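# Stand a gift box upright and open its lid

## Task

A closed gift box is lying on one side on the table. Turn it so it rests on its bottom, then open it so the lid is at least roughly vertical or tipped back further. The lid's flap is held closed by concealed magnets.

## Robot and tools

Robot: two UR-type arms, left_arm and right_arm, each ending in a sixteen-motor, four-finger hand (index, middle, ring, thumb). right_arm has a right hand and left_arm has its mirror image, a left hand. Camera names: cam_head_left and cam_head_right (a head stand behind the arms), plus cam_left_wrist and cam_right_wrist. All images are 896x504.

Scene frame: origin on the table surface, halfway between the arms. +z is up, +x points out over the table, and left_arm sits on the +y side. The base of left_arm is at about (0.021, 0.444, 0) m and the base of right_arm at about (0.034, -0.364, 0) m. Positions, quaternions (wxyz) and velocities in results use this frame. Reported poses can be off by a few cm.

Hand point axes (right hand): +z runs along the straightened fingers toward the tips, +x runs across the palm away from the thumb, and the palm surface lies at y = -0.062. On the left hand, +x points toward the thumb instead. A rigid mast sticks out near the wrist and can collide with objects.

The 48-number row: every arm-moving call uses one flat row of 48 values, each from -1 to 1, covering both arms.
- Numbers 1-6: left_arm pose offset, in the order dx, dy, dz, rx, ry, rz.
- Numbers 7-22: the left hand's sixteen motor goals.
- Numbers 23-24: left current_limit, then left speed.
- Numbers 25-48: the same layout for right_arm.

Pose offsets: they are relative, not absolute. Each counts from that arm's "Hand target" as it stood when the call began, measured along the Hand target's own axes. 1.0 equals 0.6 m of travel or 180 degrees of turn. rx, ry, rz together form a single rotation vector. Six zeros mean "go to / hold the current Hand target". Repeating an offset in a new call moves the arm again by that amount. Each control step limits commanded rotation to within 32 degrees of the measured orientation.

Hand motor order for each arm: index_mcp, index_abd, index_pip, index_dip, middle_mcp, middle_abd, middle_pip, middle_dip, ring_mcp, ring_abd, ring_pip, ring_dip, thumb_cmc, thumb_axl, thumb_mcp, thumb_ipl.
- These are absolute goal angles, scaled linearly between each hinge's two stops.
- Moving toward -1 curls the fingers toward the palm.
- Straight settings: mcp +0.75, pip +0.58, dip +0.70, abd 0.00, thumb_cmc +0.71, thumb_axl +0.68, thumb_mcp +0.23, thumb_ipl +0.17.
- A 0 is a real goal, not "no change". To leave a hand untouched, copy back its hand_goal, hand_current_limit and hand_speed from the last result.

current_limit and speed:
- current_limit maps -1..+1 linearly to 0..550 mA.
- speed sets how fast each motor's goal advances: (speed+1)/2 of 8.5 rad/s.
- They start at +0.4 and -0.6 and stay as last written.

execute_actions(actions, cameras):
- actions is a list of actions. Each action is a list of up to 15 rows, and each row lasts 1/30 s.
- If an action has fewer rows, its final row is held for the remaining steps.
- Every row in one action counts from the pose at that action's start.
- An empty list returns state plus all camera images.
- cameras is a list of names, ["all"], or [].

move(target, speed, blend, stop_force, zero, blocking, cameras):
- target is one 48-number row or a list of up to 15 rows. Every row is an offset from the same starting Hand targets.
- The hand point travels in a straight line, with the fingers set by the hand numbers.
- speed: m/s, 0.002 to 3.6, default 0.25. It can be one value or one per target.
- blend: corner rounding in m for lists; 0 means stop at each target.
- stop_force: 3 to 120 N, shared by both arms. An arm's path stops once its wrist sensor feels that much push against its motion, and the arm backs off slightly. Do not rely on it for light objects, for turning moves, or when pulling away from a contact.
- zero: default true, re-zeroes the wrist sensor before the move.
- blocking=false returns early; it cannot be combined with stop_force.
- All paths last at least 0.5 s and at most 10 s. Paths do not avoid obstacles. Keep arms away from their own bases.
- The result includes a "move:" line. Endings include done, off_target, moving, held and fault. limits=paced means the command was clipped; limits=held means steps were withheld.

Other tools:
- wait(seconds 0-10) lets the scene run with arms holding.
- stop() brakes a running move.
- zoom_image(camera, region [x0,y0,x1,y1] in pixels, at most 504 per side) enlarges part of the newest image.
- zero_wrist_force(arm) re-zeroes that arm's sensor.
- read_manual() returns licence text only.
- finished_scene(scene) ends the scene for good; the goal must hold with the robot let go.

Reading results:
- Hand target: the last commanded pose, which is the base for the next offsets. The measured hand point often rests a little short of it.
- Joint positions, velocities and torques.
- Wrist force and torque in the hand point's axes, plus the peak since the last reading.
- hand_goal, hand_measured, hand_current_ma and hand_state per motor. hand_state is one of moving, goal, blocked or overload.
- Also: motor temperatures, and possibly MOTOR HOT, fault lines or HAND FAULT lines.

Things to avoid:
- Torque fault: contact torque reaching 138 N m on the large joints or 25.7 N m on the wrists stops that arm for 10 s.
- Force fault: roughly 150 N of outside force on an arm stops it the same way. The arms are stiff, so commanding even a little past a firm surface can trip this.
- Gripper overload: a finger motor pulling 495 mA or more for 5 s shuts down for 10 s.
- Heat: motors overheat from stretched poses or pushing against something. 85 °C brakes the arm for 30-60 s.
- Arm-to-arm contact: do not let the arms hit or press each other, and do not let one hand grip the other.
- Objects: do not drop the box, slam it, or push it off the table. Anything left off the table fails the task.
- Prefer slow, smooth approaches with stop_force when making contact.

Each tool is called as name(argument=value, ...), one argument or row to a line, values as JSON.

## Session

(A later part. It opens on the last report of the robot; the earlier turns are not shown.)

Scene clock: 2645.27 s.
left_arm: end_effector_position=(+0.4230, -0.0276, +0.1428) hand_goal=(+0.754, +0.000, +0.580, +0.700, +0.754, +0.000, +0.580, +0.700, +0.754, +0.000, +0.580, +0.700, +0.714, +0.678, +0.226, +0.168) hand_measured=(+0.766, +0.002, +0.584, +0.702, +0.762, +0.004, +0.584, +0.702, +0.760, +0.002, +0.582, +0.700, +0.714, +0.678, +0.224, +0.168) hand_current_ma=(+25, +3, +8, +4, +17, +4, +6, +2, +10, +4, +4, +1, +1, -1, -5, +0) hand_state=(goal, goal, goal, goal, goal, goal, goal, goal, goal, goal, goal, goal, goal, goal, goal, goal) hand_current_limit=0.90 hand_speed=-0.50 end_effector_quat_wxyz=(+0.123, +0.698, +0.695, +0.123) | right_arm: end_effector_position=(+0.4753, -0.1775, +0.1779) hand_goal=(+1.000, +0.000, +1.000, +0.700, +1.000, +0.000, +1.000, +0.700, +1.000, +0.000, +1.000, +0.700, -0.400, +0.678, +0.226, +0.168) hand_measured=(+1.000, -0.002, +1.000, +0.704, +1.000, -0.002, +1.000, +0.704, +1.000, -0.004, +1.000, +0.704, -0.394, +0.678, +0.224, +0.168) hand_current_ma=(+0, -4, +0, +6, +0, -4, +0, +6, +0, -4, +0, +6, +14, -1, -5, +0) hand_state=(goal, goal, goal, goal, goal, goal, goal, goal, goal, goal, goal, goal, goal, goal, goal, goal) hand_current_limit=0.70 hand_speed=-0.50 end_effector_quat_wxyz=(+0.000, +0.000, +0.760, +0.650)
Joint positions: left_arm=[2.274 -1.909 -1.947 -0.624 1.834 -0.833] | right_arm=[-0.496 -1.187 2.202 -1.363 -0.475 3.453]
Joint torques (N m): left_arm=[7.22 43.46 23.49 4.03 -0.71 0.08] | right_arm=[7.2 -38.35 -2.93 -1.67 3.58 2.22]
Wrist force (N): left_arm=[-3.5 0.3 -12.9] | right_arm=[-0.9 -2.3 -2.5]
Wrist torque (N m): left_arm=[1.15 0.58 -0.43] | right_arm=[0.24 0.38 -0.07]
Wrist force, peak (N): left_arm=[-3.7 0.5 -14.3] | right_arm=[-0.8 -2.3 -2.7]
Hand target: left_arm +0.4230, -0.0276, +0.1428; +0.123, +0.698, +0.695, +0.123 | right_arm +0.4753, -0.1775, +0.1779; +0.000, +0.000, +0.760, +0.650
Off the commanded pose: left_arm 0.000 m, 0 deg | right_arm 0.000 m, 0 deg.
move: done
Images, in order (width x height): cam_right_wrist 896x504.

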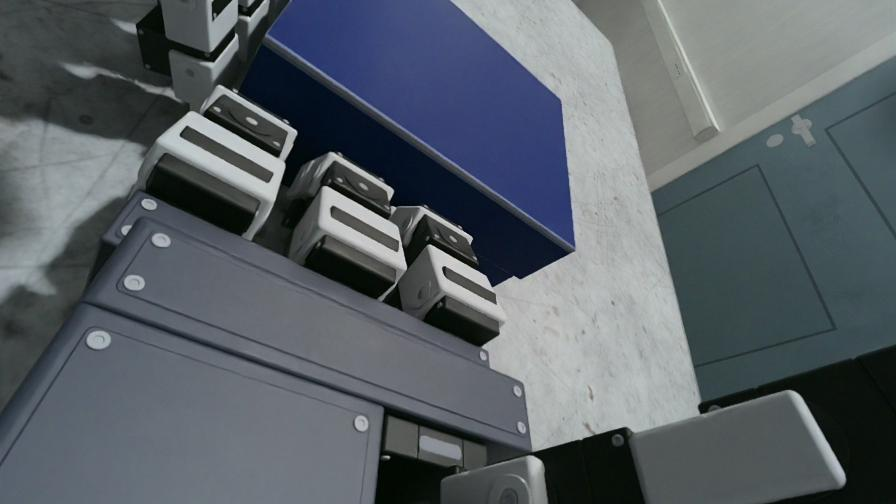

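move(
  target=[
    [0,0,0,0,0,0,0.754,0,0.58,0.7,0.754,0,0.58,0.7,0.754,0,0.58,0.7,0.714,0.678,0.226,0.168,0.9,-0.5,0,-0.0002,-0.0012,0,0,0,1.0,0,1,0.7,1.0,0,1,0.7,1.0,0,1,0.7,-0.4,0.678,0.226,0.168,0.7,-0.5],
    [0,0,0,0,0,0,0.754,0,0.58,0.7,0.754,0,0.58,0.7,0.754,0,0.58,0.7,0.714,0.678,0.226,0.168,0.9,-0.5,0,0.0163,-0.0038,0,0,0,1.0,0,1,0.7,1.0,0,1,0.7,1.0,0,1,0.7,-0.4,0.678,0.226,0.168,0.7,-0.5],
  ],
  speed=0.01,
)

move(
  target=[0,0,0,0,0,0,0.754,0,0.58,0.7,0.754,0,0.58,0.7,0.754,0,0.58,0.7,0.714,0.678,0.226,0.168,0.9,-0.5,0,0.0066,-0.001,0,0,0,1.0,0,1,0.7,1.0,0,1,0.7,1.0,0,1,0.7,-0.4,0.678,0.226,0.168,0.9,-0.5],
  speed=0.01,
  cameras=["cam_right_wrist","cam_head_right"],
)

zoom_image(
  camera="cam_head_right",
  region=[340, 270, 500, 410],
)

Scene clock: 2698.23 s.
left_arm: end_effector_position=(+0.4230, -0.0276, +0.1428) hand_goal=(+0.754, +0.000, +0.580, +0.700, +0.754, +0.000, +0.580, +0.700, +0.754, +0.000, +0.580, +0.700, +0.714, +0.678, +0.226, +0.168) hand_measured=(+0.766, +0.002, +0.584, +0.702, +0.762, +0.004, +0.584, +0.702, +0.760, +0.002, +0.582, +0.700, +0.714, +0.678, +0.224, +0.168) hand_current_ma=(+25, +3, +8, +4, +17, +4, +6, +2, +10, +4, +4, +1, +1, -1, -5, +0) hand_state=(goal, goal, goal, goal, goal, goal, goal, goal, goal, goal, goal, goal, goal, goal, goal, goal) hand_current_limit=0.90 hand_speed=-0.50 end_effector_quat_wxyz=(+0.123, +0.698, +0.695, +0.123) | right_arm: end_effector_position=(+0.4753, -0.1782, +0.1878) hand_goal=(+1.000, +0.000, +1.000, +0.700, +1.000, +0.000, +1.000, +0.700, +1.000, +0.000, +1.000, +0.700, -0.400, +0.678, +0.226, +0.168) hand_measured=(+1.000, -0.002, +1.000, +0.704, +1.000, -0.002, +1.000, +0.704, +1.000, -0.004, +1.000, +0.704, -0.394, +0.678, +0.224, +0.168) hand_current_ma=(+0, -4, +0, +6, +0, -4, +0, +6, +0, -4, +0, +6, +14, -1, -5, +0) hand_state=(goal, goal, goal, goal, goal, goal, goal, goal, goal, goal, goal, goal, goal, goal, goal, goal) hand_current_limit=0.70 hand_speed=-0.50 end_effector_quat_wxyz=(+0.000, +0.000, +0.760, +0.650)
Joint positions: left_arm=[2.274 -1.909 -1.947 -0.624 1.834 -0.833] | right_arm=[-0.498 -1.211 2.196 -1.333 -0.476 3.452]
Joint torques (N m): left_arm=[7.84 42.73 23.13 3.89 -0.63 -0.53] | right_arm=[-5.59 -37.09 -22.56 1.91 -2.38 -1.86]
Wrist force (N): left_arm=[-3.7 0.1 -12.6] | right_arm=[-0.7 -1.8 -1.5]
Wrist torque (N m): left_arm=[1.12 0.61 -0.44] | right_arm=[0.13 0.36 0.03]
Wrist force, peak (N): left_arm=[-4.2 1.0 -14.0] | right_arm=[-1.0 -2.3 -2.7]
Hand target: left_arm +0.4230, -0.0276, +0.1428; +0.123, +0.698, +0.695, +0.123 | right_arm +0.4753, -0.1782, +0.1879; +0.000, +0.000, +0.760, +0.650
Off the commanded pose: left_arm 0.000 m, 0 deg | right_arm 0.000 m, 0 deg.
move: done

Scene clock: 2699.03 s.
left_arm: end_effector_position=(+0.4230, -0.0276, +0.1428) hand_goal=(+0.754, +0.000, +0.580, +0.700, +0.754, +0.000, +0.580, +0.700, +0.754, +0.000, +0.580, +0.700, +0.714, +0.678, +0.226, +0.168) hand_measured=(+0.766, +0.002, +0.584, +0.702, +0.762, +0.004, +0.584, +0.702, +0.760, +0.002, +0.582, +0.700, +0.714, +0.678, +0.224, +0.168) hand_current_ma=(+25, +3, +8, +4, +17, +4, +6, +2, +10, +4, +4, +1, +1, -1, -5, +0) hand_state=(goal, goal, goal, goal, goal, goal, goal, goal, goal, goal, goal, goal, goal, goal, goal, goal) hand_current_limit=0.90 hand_speed=-0.50 end_effector_quat_wxyz=(+0.123, +0.698, +0.695, +0.123) | right_arm: end_effector_position=(+0.4753, -0.1782, +0.1918) hand_goal=(+1.000, +0.000, +1.000, +0.700, +1.000, +0.000, +1.000, +0.700, +1.000, +0.000, +1.000, +0.700, -0.400, +0.678, +0.226, +0.168) hand_measured=(+1.000, -0.002, +1.000, +0.706, +1.000, -0.002, +1.000, +0.704, +1.000, -0.004, +1.000, +0.704, -0.394, +0.678, +0.224, +0.168) hand_current_ma=(+0, -4, +0, +11, +0, -3, +0, +6, +0, -4, +0, +6, +14, -1, -5, +0) hand_state=(goal, goal, goal, goal, goal, goal, goal, goal, goal, goal, goal, goal, goal, goal, goal, goal) hand_current_limit=0.90 hand_speed=-0.50 end_effector_quat_wxyz=(+0.000, +0.000, +0.760, +0.650)
Joint positions: left_arm=[2.274 -1.909 -1.947 -0.624 1.834 -0.833] | right_arm=[-0.498 -1.221 2.194 -1.321 -0.476 3.452]
Joint torques (N m): left_arm=[7.17 41.74 24.11 4.06 -0.55 -0.71] | right_arm=[0.77 -38.66 -23.22 2.07 -0.32 0.55]
Wrist force (N): left_arm=[-3.8 0.4 -13.6] | right_arm=[-1.0 -3.4 -1.9]
Wrist torque (N m): left_arm=[1.13 0.59 -0.44] | right_arm=[0.33 0.39 0.03]
Wrist force, peak (N): left_arm=[-4.1 0.5 -14.0] | right_arm=[-0.5 -4.0 -1.6]
Hand target: left_arm +0.4230, -0.0276, +0.1428; +0.123, +0.698, +0.695, +0.123 | right_arm +0.4753, -0.1782, +0.1919; +0.000, +0.000, +0.760, +0.650
Off the commanded pose: left_arm 0.000 m, 0 deg | right_arm 0.000 m, 0 deg.
move: done
Images, in order (width x height): cam_head_right 896x504, cam_right_wrist 896x504.

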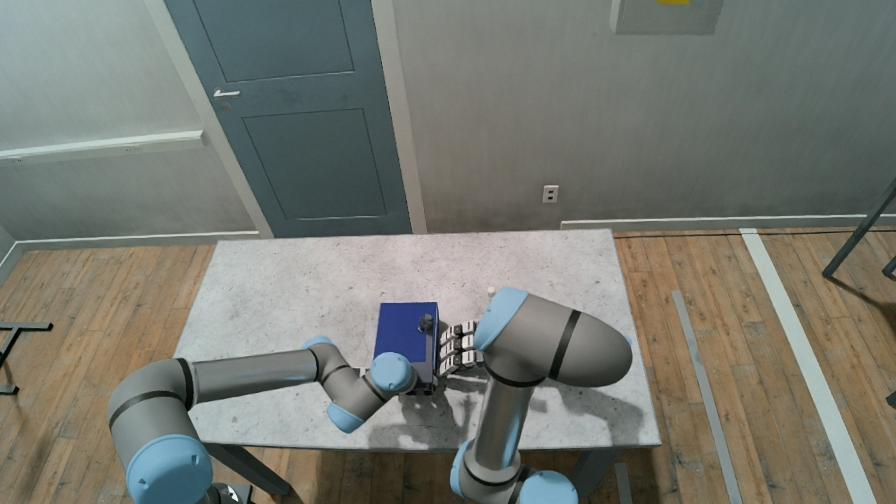

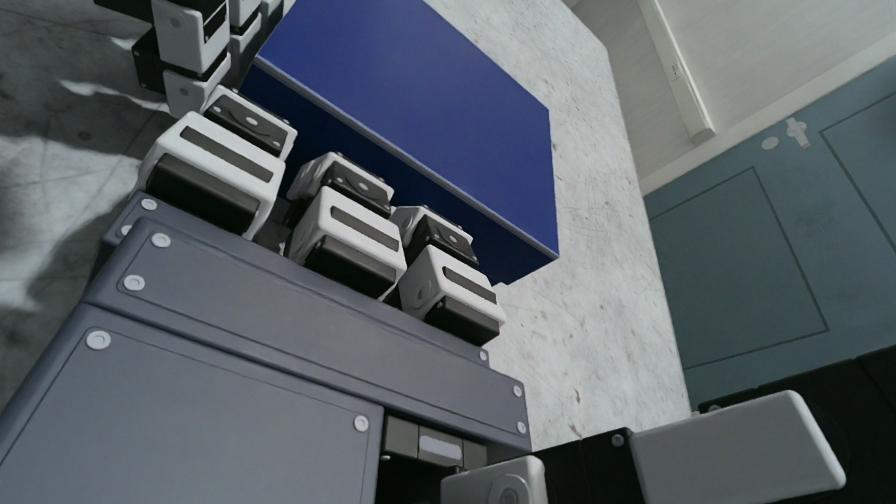

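Scaled by 3.150 from the camera's 896x504 image, which has a finer 1280x720 frame.

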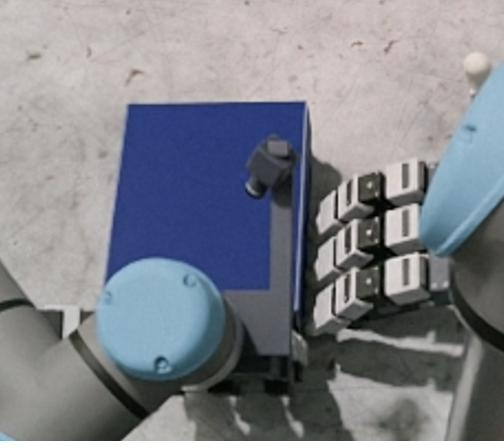

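execute_actions(
  actions=[],
)

Scene clock: 2747.33 s.
left_arm: end_effector_position=(+0.4230, -0.0276, +0.1428) hand_goal=(+0.754, +0.000, +0.580, +0.700, +0.754, +0.000, +0.580, +0.700, +0.754, +0.000, +0.580, +0.700, +0.714, +0.678, +0.226, +0.168) hand_measured=(+0.766, +0.002, +0.584, +0.702, +0.762, +0.004, +0.584, +0.702, +0.760, +0.002, +0.582, +0.700, +0.714, +0.678, +0.224, +0.168) hand_current_ma=(+25, +3, +8, +4, +17, +4, +6, +2, +10, +4, +4, +1, +1, -1, -5, +0) hand_state=(goal, goal, goal, goal, goal, goal, goal, goal, goal, goal, goal, goal, goal, goal, goal, goal) hand_current_limit=0.90 hand_speed=-0.50 end_effector_quat_wxyz=(+0.123, +0.698, +0.695, +0.123) | right_arm: end_effector_position=(+0.4753, -0.1782, +0.1919) hand_goal=(+1.000, +0.000, +1.000, +0.700, +1.000, +0.000, +1.000, +0.700, +1.000, +0.000, +1.000, +0.700, -0.400, +0.678, +0.226, +0.168) hand_measured=(+1.000, -0.002, +1.000, +0.706, +1.000, -0.002, +1.000, +0.704, +1.000, -0.004, +1.000, +0.704, -0.394, +0.678, +0.224, +0.168) hand_current_ma=(+0, -4, +0, +11, +0, -3, +0, +6, +0, -4, +0, +6, +14, -1, -5, +0) hand_state=(goal, goal, goal, goal, goal, goal, goal, goal, goal, goal, goal, goal, goal, goal, goal, goal) hand_current_limit=0.90 hand_speed=-0.50 end_effector_quat_wxyz=(+0.000, +0.000, +0.760, +0.650)
Joint positions: left_arm=[2.274 -1.909 -1.947 -0.624 1.834 -0.833] | right_arm=[-0.498 -1.221 2.194 -1.32 -0.476 3.452]
Joint velocities: within noise
Joint torques (N m): left_arm=[6.72 41.3 23.79 3.93 -0.69 -0.92] | right_arm=[3.12 -37.96 -23.71 2.06 2.63 2.14]
Motor temperatures (°C): left_arm=[24 30 25 31 34 28] | right_arm=[26 29 24 27 31 30]
Wrist force (N): left_arm=[-4.0 0.4 -13.8] | right_arm=[-1.1 -3.2 -2.0]
Wrist torque (N m): left_arm=[1.11 0.62 -0.45] | right_arm=[0.33 0.40 0.02]
Wrist force, peak (N): left_arm=[-3.9 0.7 -14.3] | right_arm=[-0.5 -4.3 -1.7]
Hand target: left_arm +0.4230, -0.0276, +0.1428; +0.123, +0.698, +0.695, +0.123 | right_arm +0.4753, -0.1782, +0.1919; +0.000, +0.000, +0.760, +0.650
Off the commanded pose: left_arm 0.000 m, 0 deg | right_arm 0.000 m, 0 deg.

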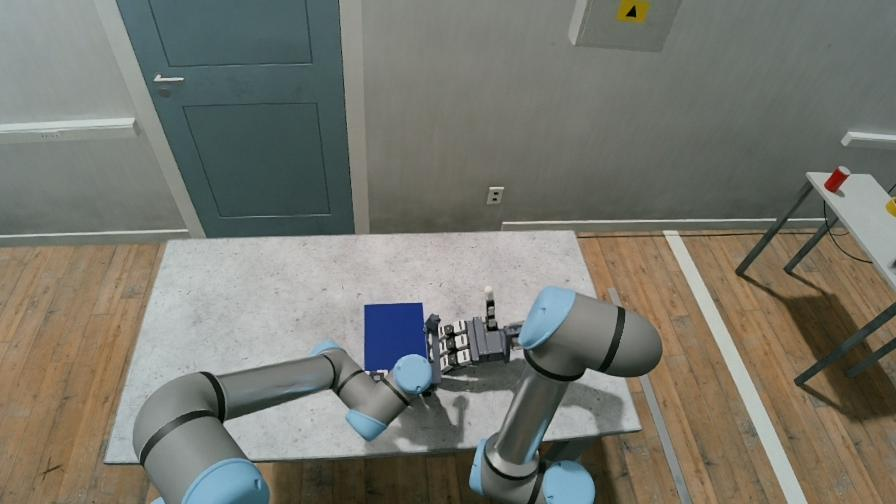

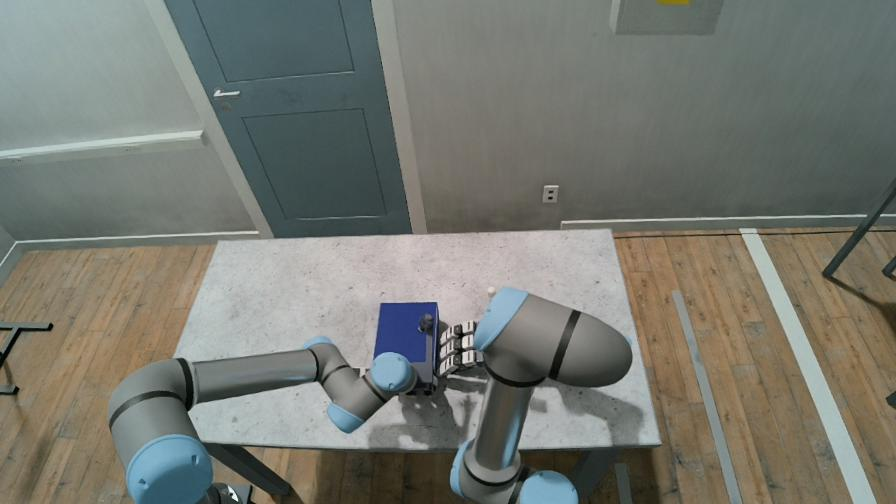

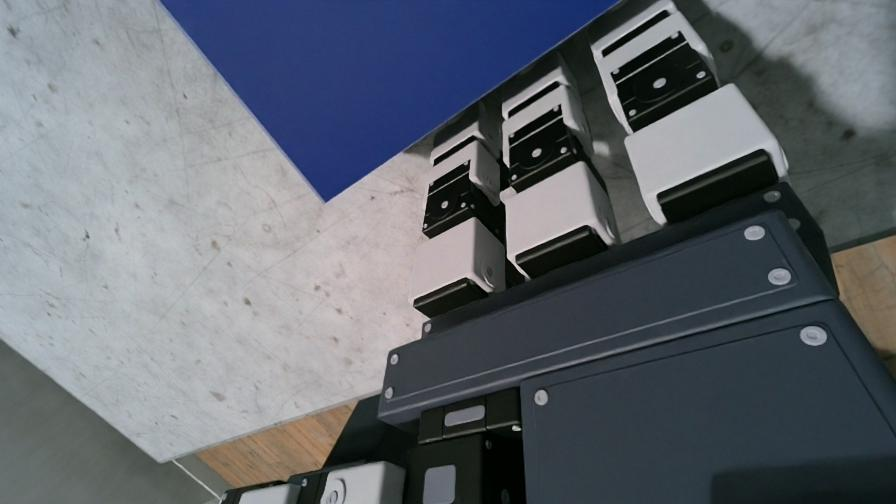

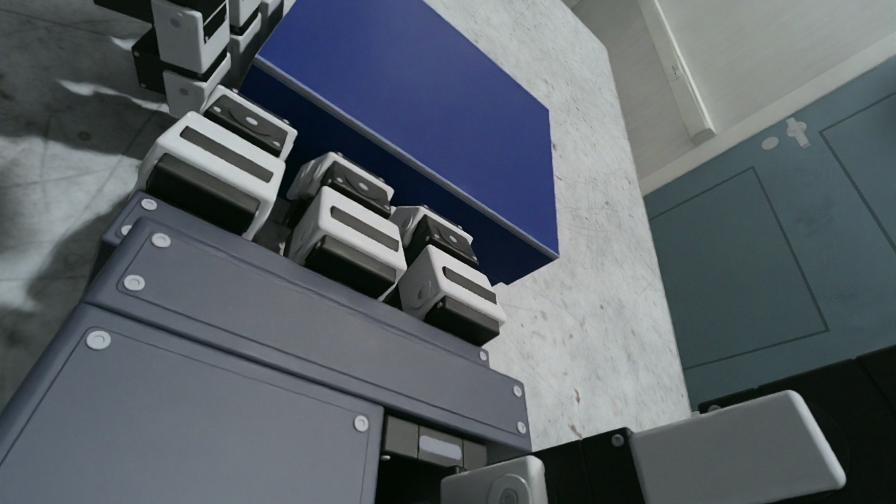

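move(
  target=[
    [0,0,0,0,0,0,0.754,0,0.58,0.7,0.754,0,0.58,0.7,0.754,0,0.58,0.7,0.714,0.678,0.226,0.168,0.9,-0.5,0,0.0066,-0.00104,0,0,0,1.0,0,1,0.7,1.0,0,1,0.7,1.0,0,1,0.7,-0.4,0.678,0.226,0.168,0.9,-0.5],
  ],
  speed=0.01,
  cameras=["cam_right_wrist"],
)

move(
  target=[
    [0,0,0,0,0,0,0.754,0,0.58,0.7,0.754,0,0.58,0.7,0.754,0,0.58,0.7,0.714,0.678,0.226,0.168,0.9,-0.5,0,0.0066,-0.00104,0,0,0,1.0,0,1,0.7,1.0,0,1,0.7,1.0,0,1,0.7,-0.4,0.678,0.226,0.168,0.9,-0.5],
  ],
  speed=0.01,
  cameras=["cam_left_wrist","cam_right_wrist"],
)

Scene clock: 2757.13 s.
left_arm: end_effector_position=(+0.4230, -0.0276, +0.1428) hand_goal=(+0.754, +0.000, +0.580, +0.700, +0.754, +0.000, +0.580, +0.700, +0.754, +0.000, +0.580, +0.700, +0.714, +0.678, +0.226, +0.168) hand_measured=(+0.766, +0.002, +0.584, +0.702, +0.762, +0.004, +0.584, +0.702, +0.758, +0.004, +0.582, +0.700, +0.714, +0.678, +0.224, +0.168) hand_current_ma=(+25, +3, +8, +4, +17, +4, +6, +2, +6, +5, +2, +1, +1, -1, -5, +0) hand_state=(goal, goal, goal, goal, goal, goal, goal, goal, goal, goal, goal, goal, goal, goal, goal, goal) hand_current_limit=0.90 hand_speed=-0.50 end_effector_quat_wxyz=(+0.123, +0.698, +0.695, +0.123) | right_arm: end_effector_position=(+0.4753, -0.1782, +0.1959) hand_goal=(+1.000, +0.000, +1.000, +0.700, +1.000, +0.000, +1.000, +0.700, +1.000, +0.000, +1.000, +0.700, -0.400, +0.678, +0.226, +0.168) hand_measured=(+1.000, -0.002, +1.000, +0.706, +1.000, -0.002, +1.000, +0.704, +1.000, -0.002, +1.000, +0.704, -0.394, +0.678, +0.224, +0.168) hand_current_ma=(+0, -2, +0, +13, +0, -2, +0, +7, +0, -3, +0, +6, +14, -1, -5, +0) hand_state=(goal, goal, goal, goal, goal, goal, goal, goal, goal, goal, goal, goal, goal, goal, goal, goal) hand_current_limit=0.90 hand_speed=-0.50 end_effector_quat_wxyz=(+0.000, +0.000, +0.760, +0.650)
Joint positions: left_arm=[2.274 -1.909 -1.947 -0.624 1.834 -0.833] | right_arm=[-0.498 -1.23 2.192 -1.309 -0.476 3.452]
Joint torques (N m): left_arm=[6.73 42.32 23.73 4.18 -0.28 -0.66] | right_arm=[3.34 -38.42 -24.06 1.96 2.67 1.56]
Wrist force (N): left_arm=[-4.0 0.6 -13.2] | right_arm=[-0.8 -2.7 -2.2]
Wrist torque (N m): left_arm=[1.09 0.63 -0.46] | right_arm=[0.30 0.35 0.04]
Wrist force, peak (N): left_arm=[-4.1 0.8 -14.2] | right_arm=[-0.9 -4.4 -2.1]
Hand target: left_arm +0.4230, -0.0276, +0.1428; +0.123, +0.698, +0.695, +0.123 | right_arm +0.4753, -0.1782, +0.1959; +0.000, +0.000, +0.760, +0.650
Off the commanded pose: left_arm 0.000 m, 0 deg | right_arm 0.000 m, 0 deg.
move: done
Images, in order (width x height): cam_right_wrist 896x504.

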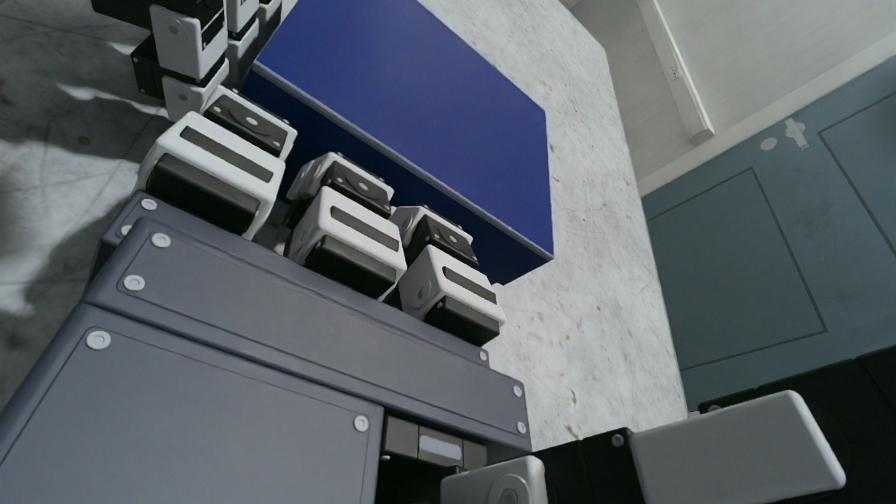

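Scene clock: 2757.93 s.
left_arm: end_effector_position=(+0.4230, -0.0276, +0.1428) hand_goal=(+0.754, +0.000, +0.580, +0.700, +0.754, +0.000, +0.580, +0.700, +0.754, +0.000, +0.580, +0.700, +0.714, +0.678, +0.226, +0.168) hand_measured=(+0.766, +0.002, +0.584, +0.702, +0.762, +0.004, +0.584, +0.702, +0.758, +0.004, +0.582, +0.700, +0.714, +0.678, +0.224, +0.168) hand_current_ma=(+25, +3, +8, +4, +17, +4, +6, +2, +6, +5, +2, +1, +1, -1, -5, +0) hand_state=(goal, goal, goal, goal, goal, goal, goal, goal, goal, goal, goal, goal, goal, goal, goal, goal) hand_current_limit=0.90 hand_speed=-0.50 end_effector_quat_wxyz=(+0.123, +0.698, +0.695, +0.123) | right_arm: end_effector_position=(+0.4753, -0.1782, +0.1999) hand_goal=(+1.000, +0.000, +1.000, +0.700, +1.000, +0.000, +1.000, +0.700, +1.000, +0.000, +1.000, +0.700, -0.400, +0.678, +0.226, +0.168) hand_measured=(+1.000, -0.002, +1.000, +0.706, +1.000, -0.002, +1.000, +0.704, +1.000, -0.002, +1.000, +0.704, -0.394, +0.678, +0.224, +0.168) hand_current_ma=(+0, -2, +0, +13, +0, -2, +0, +7, +0, -3, +0, +6, +14, -1, -5, +0) hand_state=(goal, goal, goal, goal, goal, goal, goal, goal, goal, goal, goal, goal, goal, goal, goal, goal) hand_current_limit=0.90 hand_speed=-0.50 end_effector_quat_wxyz=(+0.000, +0.000, +0.760, +0.650)
Joint positions: left_arm=[2.274 -1.909 -1.947 -0.624 1.834 -0.833] | right_arm=[-0.498 -1.24 2.19 -1.297 -0.476 3.452]
Joint torques (N m): left_arm=[7.97 42.1 24.29 3.97 -0.54 -0.94] | right_arm=[3.42 -37.3 -23.6 2.2 2.54 0.68]
Wrist force (N): left_arm=[-4.1 0.6 -13.3] | right_arm=[-0.7 -2.3 -2.4]
Wrist torque (N m): left_arm=[1.08 0.64 -0.47] | right_arm=[0.34 0.33 0.06]
Wrist force, peak (N): left_arm=[-4.1 0.9 -13.7] | right_arm=[-0.6 -3.0 -2.6]
Hand target: left_arm +0.4230, -0.0276, +0.1428; +0.123, +0.698, +0.695, +0.123 | right_arm +0.4753, -0.1782, +0.2000; +0.000, +0.000, +0.760, +0.650
Off the commanded pose: left_arm 0.000 m, 0 deg | right_arm 0.000 m, 0 deg.
move: done
Images, in order (width x height): cam_left_wrist 896x504, cam_right_wrist 896x504.

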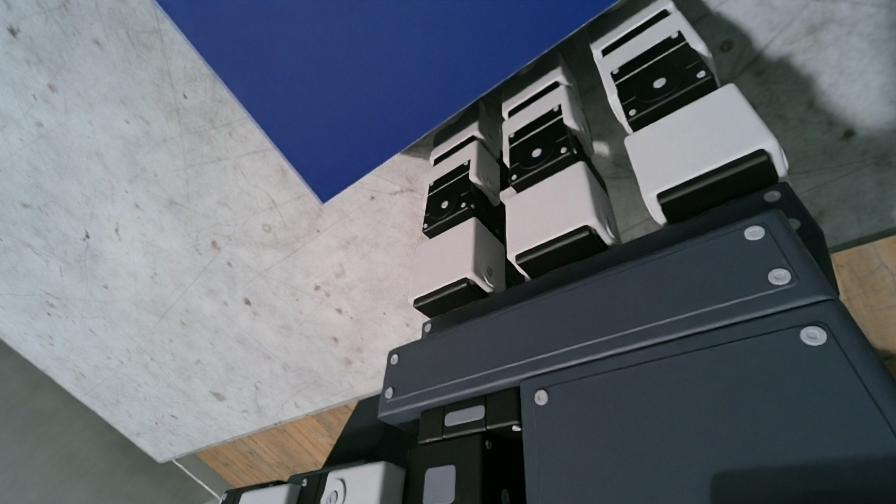

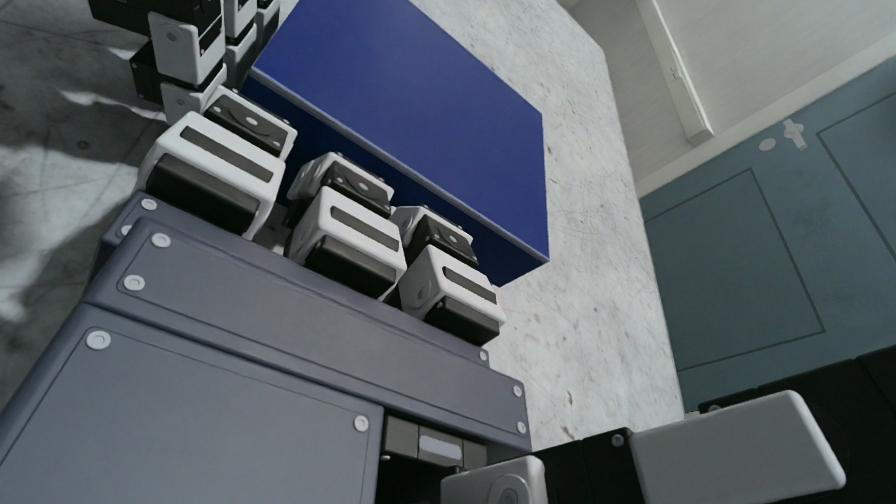

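move(
  target=[
    [-0.0,-0.04,-0.01,0,0,0,0.754,0,0.58,0.7,0.754,0,0.58,0.7,0.754,0,0.58,0.7,0.714,0.678,0.226,0.168,0.6,-0.5,0,-0.0026,-0.0165,0,0,0,1.0,0,1,0.7,1.0,0,1,0.7,1.0,0,1,0.7,-0.4,0.678,0.226,0.168,0.6,-0.5],
    [0.0127,-0.0608,-0.101,-0.0833,0,0,0.754,0,0.58,0.7,0.754,0,0.58,0.7,0.754,0,0.58,0.7,0.714,0.678,0.226,0.168,0.6,-0.5,-0.0583,-0.0462,-0.0096,0,0,0,1.0,0,1,0.7,1.0,0,1,0.7,1.0,0,1,0.7,-0.4,0.678,0.226,0.168,0.6,-0.5],
  ],
  speed=0.06,
  cameras=["cam_left_wrist","cam_right_wrist"],
)

move(
  target=[
    [0,0,0,0,0,0,0.754,0,0.58,0.7,0.754,0,0.58,0.7,0.754,0,0.58,0.7,0.714,0.678,0.226,0.168,0.6,-0.5,0,0.00416,0.02635,0,0,0,1.0,0,1,0.7,1.0,0,1,0.7,1.0,0,1,0.7,-0.4,0.678,0.226,0.168,0.6,-0.5],
  ],
  speed=0.01,
  stop_force=3,
)

move(
  target=[
    [0,0.041,0.0287,0,0,0,0.754,0,0.58,0.7,0.754,0,0.58,0.7,0.754,0,0.58,0.7,0.714,0.678,0.226,0.168,0.6,-0.5,0,0,0,0,0,0,1.0,0,1,0.7,1.0,0,1,0.7,1.0,0,1,0.7,-0.4,0.678,0.226,0.168,0.6,-0.5],
  ],
  speed=0.01,
  stop_force=3,
  cameras=["cam_left_wrist","cam_right_wrist"],
)

Scene clock: 2853.00 s.
left_arm: end_effector_position=(+0.3680, -0.0197, +0.1872) hand_goal=(+0.754, +0.000, +0.580, +0.700, +0.754, +0.000, +0.580, +0.700, +0.754, +0.000, +0.580, +0.700, +0.714, +0.678, +0.226, +0.168) hand_measured=(+0.756, +0.002, +0.578, +0.698, +0.756, +0.002, +0.578, +0.698, +0.756, +0.004, +0.578, +0.698, +0.716, +0.678, +0.224, +0.168) hand_current_ma=(+3, +3, -2, -4, +3, +3, -2, -4, +3, +4, -2, -4, +4, -1, -5, +0) hand_state=(goal, goal, goal, goal, goal, goal, goal, goal, goal, goal, goal, goal, goal, goal, goal, goal) hand_current_limit=0.60 hand_speed=-0.50 end_effector_quat_wxyz=(+0.213, +0.676, +0.673, +0.212) | right_arm: end_effector_position=(+0.5102, -0.1882, +0.1735) hand_goal=(+1.000, +0.000, +1.000, +0.700, +1.000, +0.000, +1.000, +0.700, +1.000, +0.000, +1.000, +0.700, -0.400, +0.678, +0.226, +0.168) hand_measured=(+1.000, -0.002, +1.000, +0.704, +1.000, -0.002, +1.000, +0.704, +1.000, -0.002, +1.000, +0.704, -0.394, +0.678, +0.224, +0.168) hand_current_ma=(+0, -2, +0, +6, +0, -2, +0, +6, +0, -3, +0, +6, +14, -1, -5, +0) hand_state=(goal, goal, goal, goal, goal, goal, goal, goal, goal, goal, goal, goal, goal, goal, goal, goal) hand_current_limit=0.60 hand_speed=-0.50 end_effector_quat_wxyz=(+0.000, +0.000, +0.760, +0.650)
Joint positions: left_arm=[2.129 -1.857 -2.075 -0.424 2.078 -0.916] | right_arm=[-0.484 -1.119 2.101 -1.339 -0.463 3.463]
Joint torques (N m): left_arm=[-5.62 45.27 4.01 5.11 2.82 -1.02] | right_arm=[7.11 -16.92 -23.62 -1.85 3.65 2.21]
Wrist force (N): left_arm=[-4.2 0.3 -0.9] | right_arm=[-0.9 -1.9 -1.3]
Wrist torque (N m): left_arm=[0.13 0.50 -0.34] | right_arm=[0.10 0.34 -0.11]
Wrist force, peak (N): left_arm=[-4.3 0.8 -13.6] | right_arm=[-0.6 -3.3 -2.2]
Hand target: left_arm +0.3680, -0.0197, +0.1872; +0.213, +0.676, +0.673, +0.212 | right_arm +0.5103, -0.1882, +0.1735; +0.000, +0.000, +0.760, +0.650
Off the commanded pose: left_arm 0.000 m, 0 deg | right_arm 0.000 m, 0 deg.
move: done
Images, in order (width x height): cam_left_wrist 896x504, cam_right_wrist 896x504.

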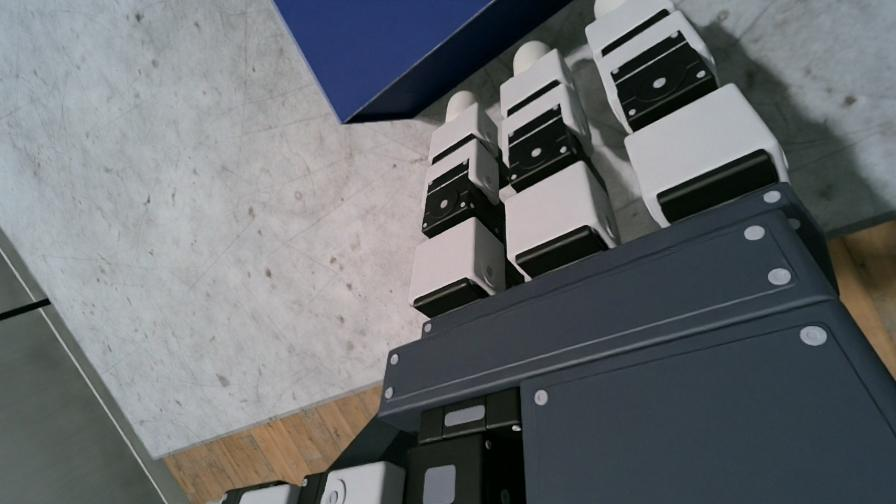

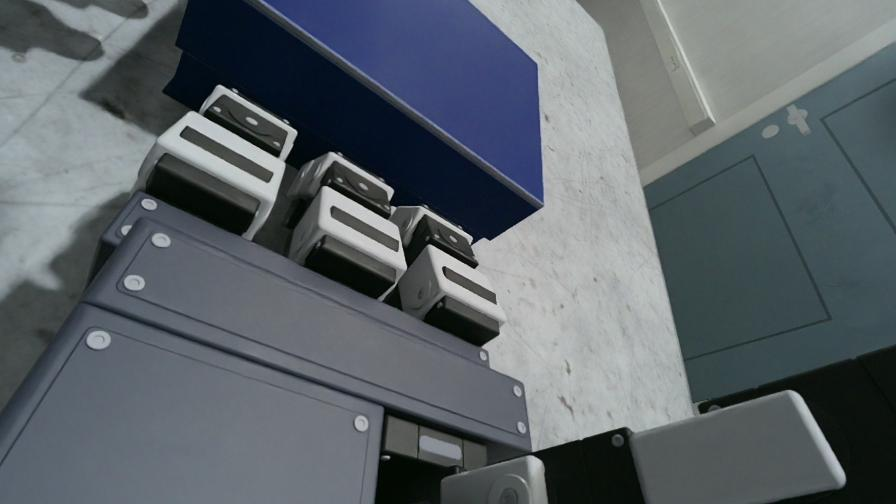

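Scene clock: 2855.53 s.
left_arm: end_effector_position=(+0.3680, -0.0197, +0.1872) hand_goal=(+0.754, +0.000, +0.580, +0.700, +0.754, +0.000, +0.580, +0.700, +0.754, +0.000, +0.580, +0.700, +0.714, +0.678, +0.226, +0.168) hand_measured=(+0.756, +0.002, +0.578, +0.698, +0.756, +0.002, +0.578, +0.698, +0.756, +0.004, +0.578, +0.698, +0.718, +0.678, +0.224, +0.168) hand_current_ma=(+3, +3, -2, -4, +3, +3, -2, -4, +3, +4, -2, -4, +4, -1, -5, +0) hand_state=(goal, goal, goal, goal, goal, goal, goal, goal, goal, goal, goal, goal, goal, goal, goal, goal) hand_current_limit=0.60 hand_speed=-0.50 end_effector_quat_wxyz=(+0.213, +0.676, +0.673, +0.212) | right_arm: end_effector_position=(+0.5103, -0.1722, +0.1735) hand_goal=(+1.000, +0.000, +1.000, +0.700, +1.000, +0.000, +1.000, +0.700, +1.000, +0.000, +1.000, +0.700, -0.400, +0.678, +0.226, +0.168) hand_measured=(+1.000, -0.002, +1.000, +0.704, +1.000, -0.002, +1.000, +0.704, +1.000, -0.002, +1.000, +0.704, -0.394, +0.678, +0.224, +0.168) hand_current_ma=(+0, -1, +0, +6, +0, -2, +0, +6, +0, -3, +0, +6, +14, -1, -5, +0) hand_state=(goal, goal, goal, goal, goal, goal, goal, goal, goal, goal, goal, goal, goal, goal, goal, goal) hand_current_limit=0.60 hand_speed=-0.50 end_effector_quat_wxyz=(+0.000, +0.000, +0.760, +0.650)
Joint positions: left_arm=[2.129 -1.857 -2.075 -0.424 2.078 -0.916] | right_arm=[-0.45 -1.124 2.114 -1.372 -0.431 3.491]
Joint torques (N m): left_arm=[-6.67 44.1 4.7 5.36 2.44 -0.9] | right_arm=[7.87 -41.48 -3.22 -1.86 3.69 2.31]
Wrist force (N): left_arm=[-4.0 0.6 -0.9] | right_arm=[-1.2 -1.6 -3.0]
Wrist torque (N m): left_arm=[0.16 0.47 -0.32] | right_arm=[0.26 0.36 -0.12]
Wrist force, peak (N): left_arm=[-4.6 0.4 -1.0] | right_arm=[-1.1 -2.3 -2.7]
Hand target: left_arm +0.3680, -0.0197, +0.1872; +0.213, +0.676, +0.673, +0.212 | right_arm +0.5103, -0.1722, +0.1735; +0.000, +0.000, +0.760, +0.650
Off the commanded pose: left_arm 0.000 m, 0 deg | right_arm 0.000 m, 0 deg.
move: done

Scene clock: 2859.47 s.
left_arm: end_effector_position=(+0.3980, -0.0199, +0.1873) hand_goal=(+0.754, +0.000, +0.580, +0.700, +0.754, +0.000, +0.580, +0.700, +0.754, +0.000, +0.580, +0.700, +0.714, +0.678, +0.226, +0.168) hand_measured=(+0.762, +0.002, +0.582, +0.698, +0.760, +0.002, +0.580, +0.698, +0.760, +0.004, +0.580, +0.698, +0.718, +0.678, +0.224, +0.168) hand_current_ma=(+15, +3, +2, -2, +11, +3, +1, -3, +9, +4, +0, -3, +5, -1, -5, +0) hand_state=(goal, goal, goal, goal, goal, goal, goal, goal, goal, goal, goal, goal, goal, goal, goal, goal) hand_current_limit=0.60 hand_speed=-0.50 end_effector_quat_wxyz=(+0.213, +0.676, +0.673, +0.212) | right_arm: end_effector_position=(+0.5103, -0.1722, +0.1735) hand_goal=(+1.000, +0.000, +1.000, +0.700, +1.000, +0.000, +1.000, +0.700, +1.000, +0.000, +1.000, +0.700, -0.400, +0.678, +0.226, +0.168) hand_measured=(+1.000, +0.000, +1.000, +0.704, +1.000, +0.000, +1.000, +0.704, +1.000, -0.002, +1.000, +0.704, -0.394, +0.678, +0.224, +0.168) hand_current_ma=(+0, -1, +0, +6, +0, -1, +0, +6, +0, -3, +0, +6, +14, -1, -5, +0) hand_state=(goal, goal, goal, goal, goal, goal, goal, goal, goal, goal, goal, goal, goal, goal, goal, goal) hand_current_limit=0.60 hand_speed=-0.50 end_effector_quat_wxyz=(+0.000, +0.000, +0.760, +0.650)
Joint positions: left_arm=[2.179 -1.881 -2.047 -0.401 2.06 -0.862] | right_arm=[-0.45 -1.124 2.114 -1.372 -0.431 3.491]
Joint torques (N m): left_arm=[8.7 19.86 27.12 5.23 -0.72 1.98] | right_arm=[4.02 -41.09 -5.66 -1.28 1.81 2.23]
Wrist force (N): left_arm=[-4.4 0.4 -2.7] | right_arm=[-1.1 -1.8 -1.5]
Wrist torque (N m): left_arm=[0.29 0.54 -0.52] | right_arm=[0.07 0.33 -0.11]
Wrist force, peak (N): left_arm=[-4.4 0.2 -3.6] | right_arm=[-1.0 -2.2 -2.8]
Hand target: left_arm +0.3980, -0.0199, +0.1873; +0.213, +0.676, +0.673, +0.212 | right_arm +0.5103, -0.1722, +0.1735; +0.000, +0.000, +0.760, +0.650
Off the commanded pose: left_arm 0.000 m, 0 deg | right_arm 0.000 m, 0 deg.
move: done
Images, in order (width x height): cam_left_wrist 896x504, cam_right_wrist 896x504.

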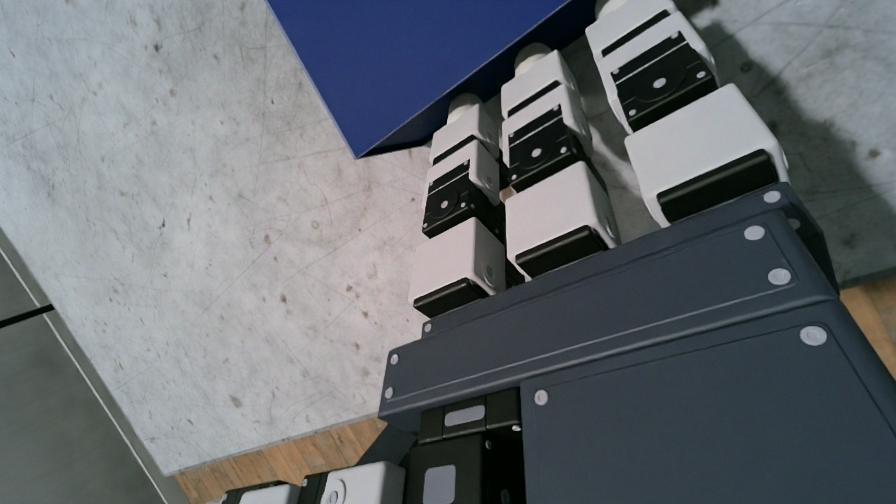

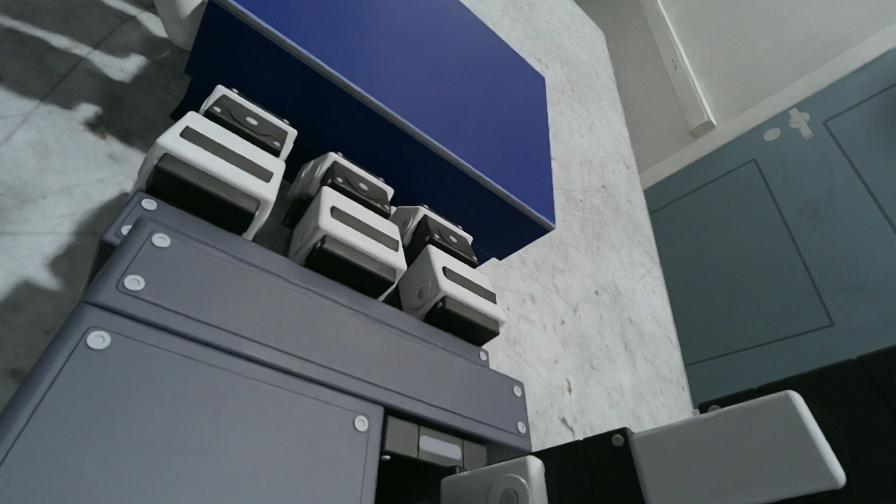

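zoom_image(
  camera="cam_right_wrist",
  region=[120, 0, 320, 180],
)

zoom_image(
  camera="cam_left_wrist",
  region=[320, 0, 640, 240],
)

Scaled by 2.520 from the camera's 896x504 image, which has a finer 1280x720 frame.

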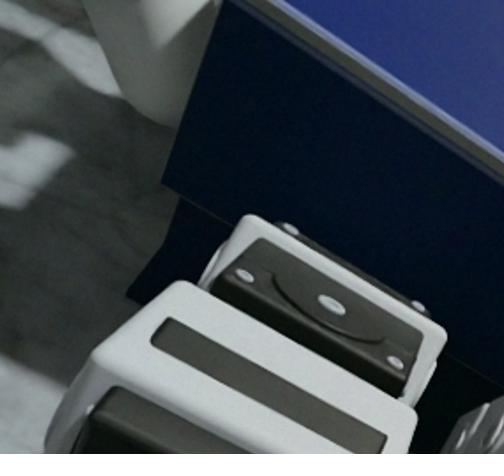

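Scaled by 1.575 from the camera's 896x504 image, which has a finer 1280x720 frame.

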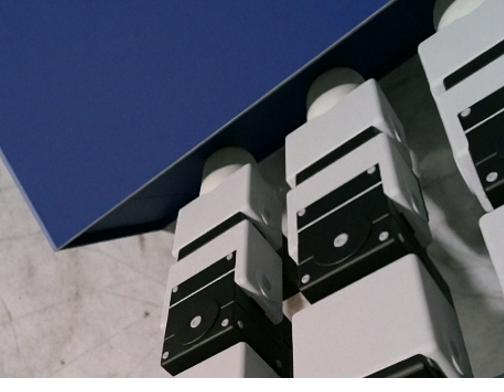

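move(
  target=[
    [-0.0167,0,0,0,0,0,0.754,0,0.58,0.7,0.754,0,0.58,0.7,0.754,0,0.58,0.7,0.714,0.678,0.226,0.168,0.75,-0.5,0,0,0,0,0,0,1.0,0,1,0.7,1.0,0,1,0.7,1.0,0,1,0.7,-0.4,0.678,0.226,0.168,0.6,-0.5],
  ],
  speed=0.008,
  stop_force=10,
  cameras=["cam_left_wrist","cam_right_wrist"],
)

zoom_image(
  camera="cam_right_wrist",
  region=[120, 0, 320, 180],
)

Scene clock: 2876.67 s.
left_arm: end_effector_position=(+0.3980, -0.0299, +0.1873) hand_goal=(+0.754, +0.000, +0.580, +0.700, +0.754, +0.000, +0.580, +0.700, +0.754, +0.000, +0.580, +0.700, +0.714, +0.678, +0.226, +0.168) hand_measured=(+0.762, +0.004, +0.582, +0.700, +0.760, +0.002, +0.582, +0.698, +0.760, +0.038, +0.580, +0.698, +0.718, +0.678, +0.224, +0.168) hand_current_ma=(+16, +4, +2, -1, +12, +3, +1, -2, +9, +91, +0, -3, +5, -1, -5, +0) hand_state=(goal, goal, goal, goal, goal, goal, goal, goal, goal, blocked, goal, goal, goal, goal, goal, goal) hand_current_limit=0.75 hand_speed=-0.50 end_effector_quat_wxyz=(+0.213, +0.676, +0.673, +0.212) | right_arm: end_effector_position=(+0.5103, -0.1722, +0.1735) hand_goal=(+1.000, +0.000, +1.000, +0.700, +1.000, +0.000, +1.000, +0.700, +1.000, +0.000, +1.000, +0.700, -0.400, +0.678, +0.226, +0.168) hand_measured=(+1.000, +0.000, +1.000, +0.704, +1.000, +0.000, +1.000, +0.704, +1.000, +0.000, +1.000, +0.704, -0.394, +0.678, +0.224, +0.168) hand_current_ma=(+0, -1, +0, +6, +0, -1, +0, +6, +0, +0, +0, +6, +14, -1, -5, +0) hand_state=(goal, goal, goal, goal, goal, goal, goal, goal, goal, goal, goal, goal, goal, goal, goal, goal) hand_current_limit=0.60 hand_speed=-0.50 end_effector_quat_wxyz=(+0.000, +0.000, +0.760, +0.650)
Joint positions: left_arm=[2.168 -1.898 -2.021 -0.416 2.064 -0.874] | right_arm=[-0.45 -1.124 2.114 -1.372 -0.431 3.491]
Joint torques (N m): left_arm=[-6.76 20.01 27.36 1.19 2.17 -0.95] | right_arm=[0.35 -41.09 -13.17 0.76 -1.12 2.18]
Wrist force (N): left_arm=[-2.6 1.1 -1.7] | right_arm=[-1.5 -1.1 -3.4]
Wrist torque (N m): left_arm=[0.21 0.70 -0.22] | right_arm=[0.32 0.44 -0.13]
Wrist force, peak (N): left_arm=[-4.5 0.5 -2.8] | right_arm=[-1.3 -2.1 -3.2]
Hand target: left_arm +0.3980, -0.0299, +0.1873; +0.213, +0.676, +0.673, +0.212 | right_arm +0.5103, -0.1722, +0.1735; +0.000, +0.000, +0.760, +0.650
Off the commanded pose: left_arm 0.000 m, 0 deg | right_arm 0.000 m, 0 deg.
move: done
Images, in order (width x height): cam_left_wrist 896x504, cam_right_wrist 896x504.

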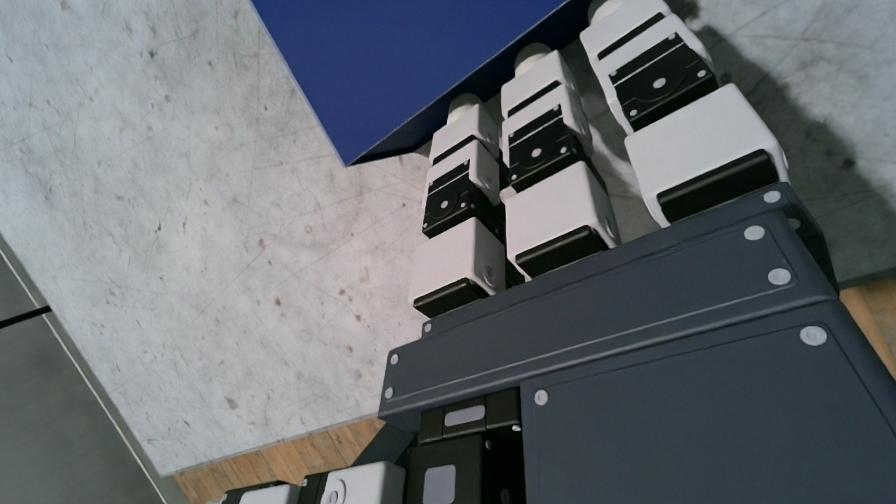

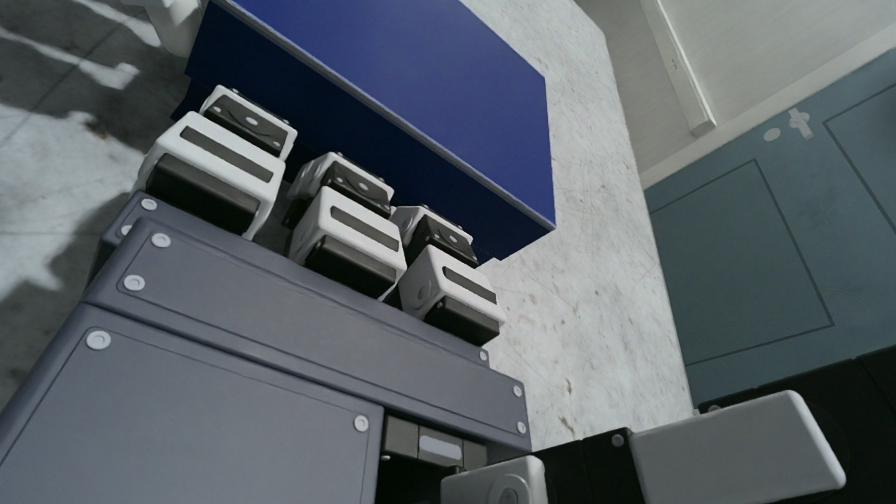

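Scaled by 2.520 from the camera's 896x504 image, which has a finer 1280x720 frame.

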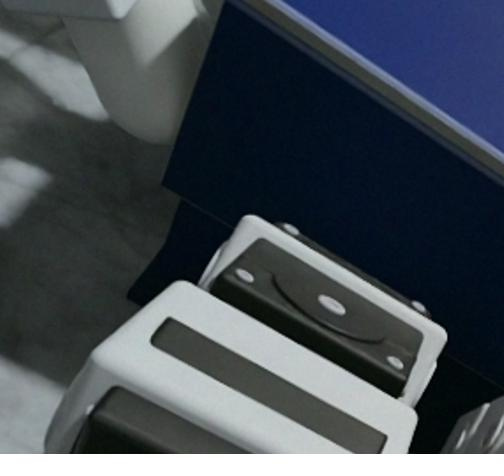

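move(
  target=[
    [-0.0167,0,0,0,0,0,0.754,0,0.58,0.7,0.754,0,0.58,0.7,0.754,0,0.58,0.7,0.714,0.678,0.226,0.168,0.75,-0.5,0,0,0,0,0,0,1.0,0,1,0.7,1.0,0,1,0.7,1.0,0,1,0.7,-0.4,0.678,0.226,0.168,0.6,-0.5],
  ],
  speed=0.01,
  stop_force=15,
  cameras=["cam_left_wrist","cam_right_wrist"],
)

zoom_image(
  camera="cam_right_wrist",
  region=[120, 0, 320, 180],
)

Scene clock: 2886.07 s.
left_arm: end_effector_position=(+0.3979, -0.0399, +0.1873) hand_goal=(+0.754, +0.000, +0.580, +0.700, +0.754, +0.000, +0.580, +0.700, +0.754, +0.000, +0.580, +0.700, +0.714, +0.678, +0.226, +0.168) hand_measured=(+0.762, +0.004, +0.582, +0.700, +0.760, +0.002, +0.582, +0.698, +0.768, +0.004, +0.584, +0.702, +0.718, +0.678, +0.224, +0.168) hand_current_ma=(+16, +4, +2, -1, +12, +3, +1, -2, +31, +5, +7, +3, +5, -1, -5, +0) hand_state=(goal, goal, goal, goal, goal, goal, goal, goal, goal, goal, goal, goal, goal, goal, goal, goal) hand_current_limit=0.75 hand_speed=-0.50 end_effector_quat_wxyz=(+0.213, +0.676, +0.673, +0.212) | right_arm: end_effector_position=(+0.5103, -0.1722, +0.1735) hand_goal=(+1.000, +0.000, +1.000, +0.700, +1.000, +0.000, +1.000, +0.700, +1.000, +0.000, +1.000, +0.700, -0.400, +0.678, +0.226, +0.168) hand_measured=(+1.000, +0.000, +1.000, +0.704, +1.000, +0.000, +1.000, +0.704, +1.000, +0.000, +1.000, +0.704, -0.394, +0.678, +0.224, +0.168) hand_current_ma=(+0, -1, +0, +6, +0, -1, +0, +6, +0, +1, +0, +8, +14, -1, -5, +0) hand_state=(goal, goal, goal, goal, goal, goal, goal, goal, goal, goal, goal, goal, goal, goal, goal, goal) hand_current_limit=0.60 hand_speed=-0.50 end_effector_quat_wxyz=(+0.000, +0.000, +0.760, +0.650)
Joint positions: left_arm=[2.157 -1.915 -1.994 -0.432 2.068 -0.886] | right_arm=[-0.45 -1.124 2.114 -1.372 -0.431 3.491]
Joint torques (N m): left_arm=[-6.22 22.55 26.95 0.9 2.62 -1.03] | right_arm=[0.06 -40.73 -19.42 1.25 -1.15 2.06]
Wrist force (N): left_arm=[-4.4 0.6 -1.0] | right_arm=[-1.2 -1.5 -2.4]
Wrist torque (N m): left_arm=[0.14 0.53 -0.38] | right_arm=[0.20 0.38 -0.11]
Wrist force, peak (N): left_arm=[-4.6 0.7 -0.8] | right_arm=[-1.4 -2.0 -3.6]
Hand target: left_arm +0.3979, -0.0399, +0.1873; +0.213, +0.676, +0.673, +0.212 | right_arm +0.5103, -0.1722, +0.1735; +0.000, +0.000, +0.760, +0.650
Off the commanded pose: left_arm 0.000 m, 0 deg | right_arm 0.000 m, 0 deg.
move: done
Images, in order (width x height): cam_left_wrist 896x504, cam_right_wrist 896x504.

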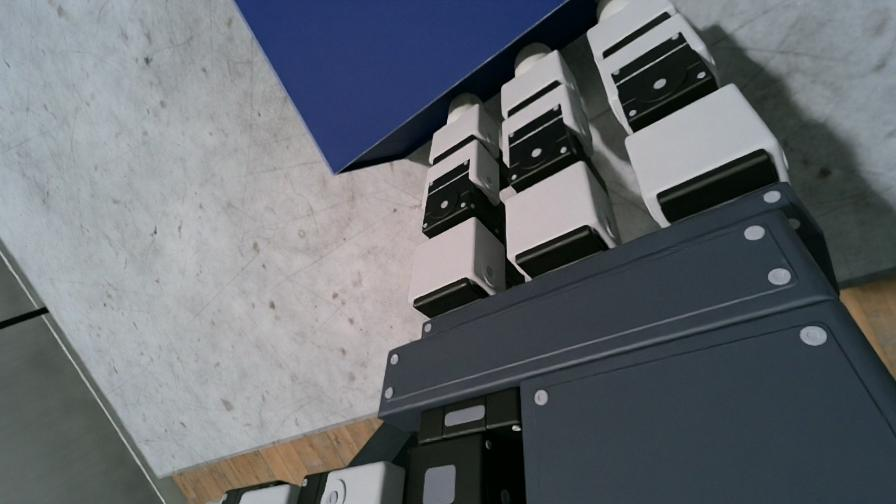

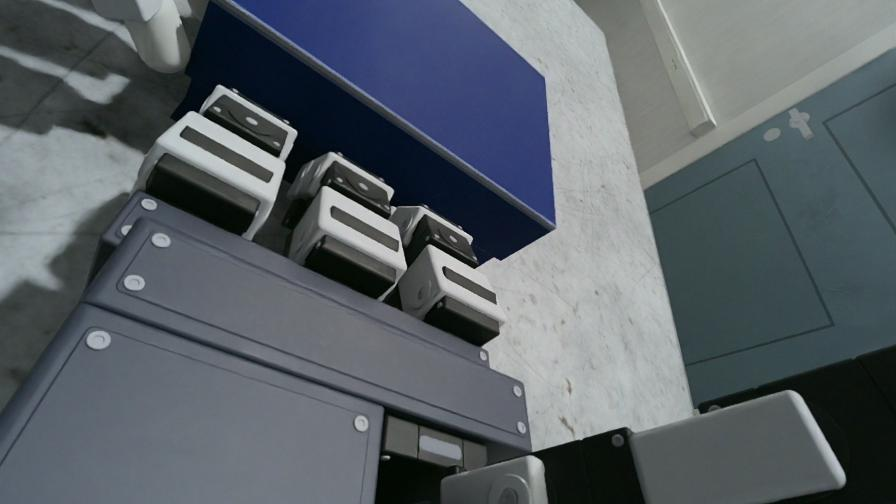

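Scaled by 2.520 from the camera's 896x504 image, which has a finer 1280x720 frame.

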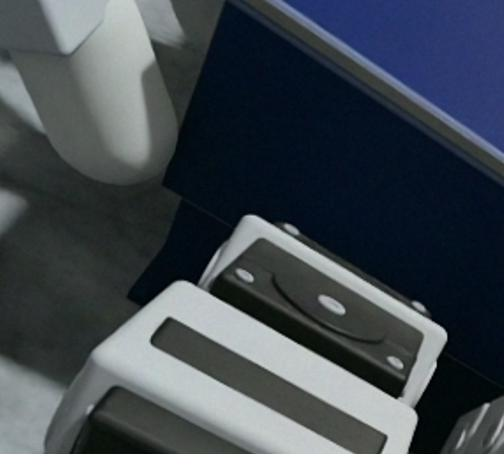

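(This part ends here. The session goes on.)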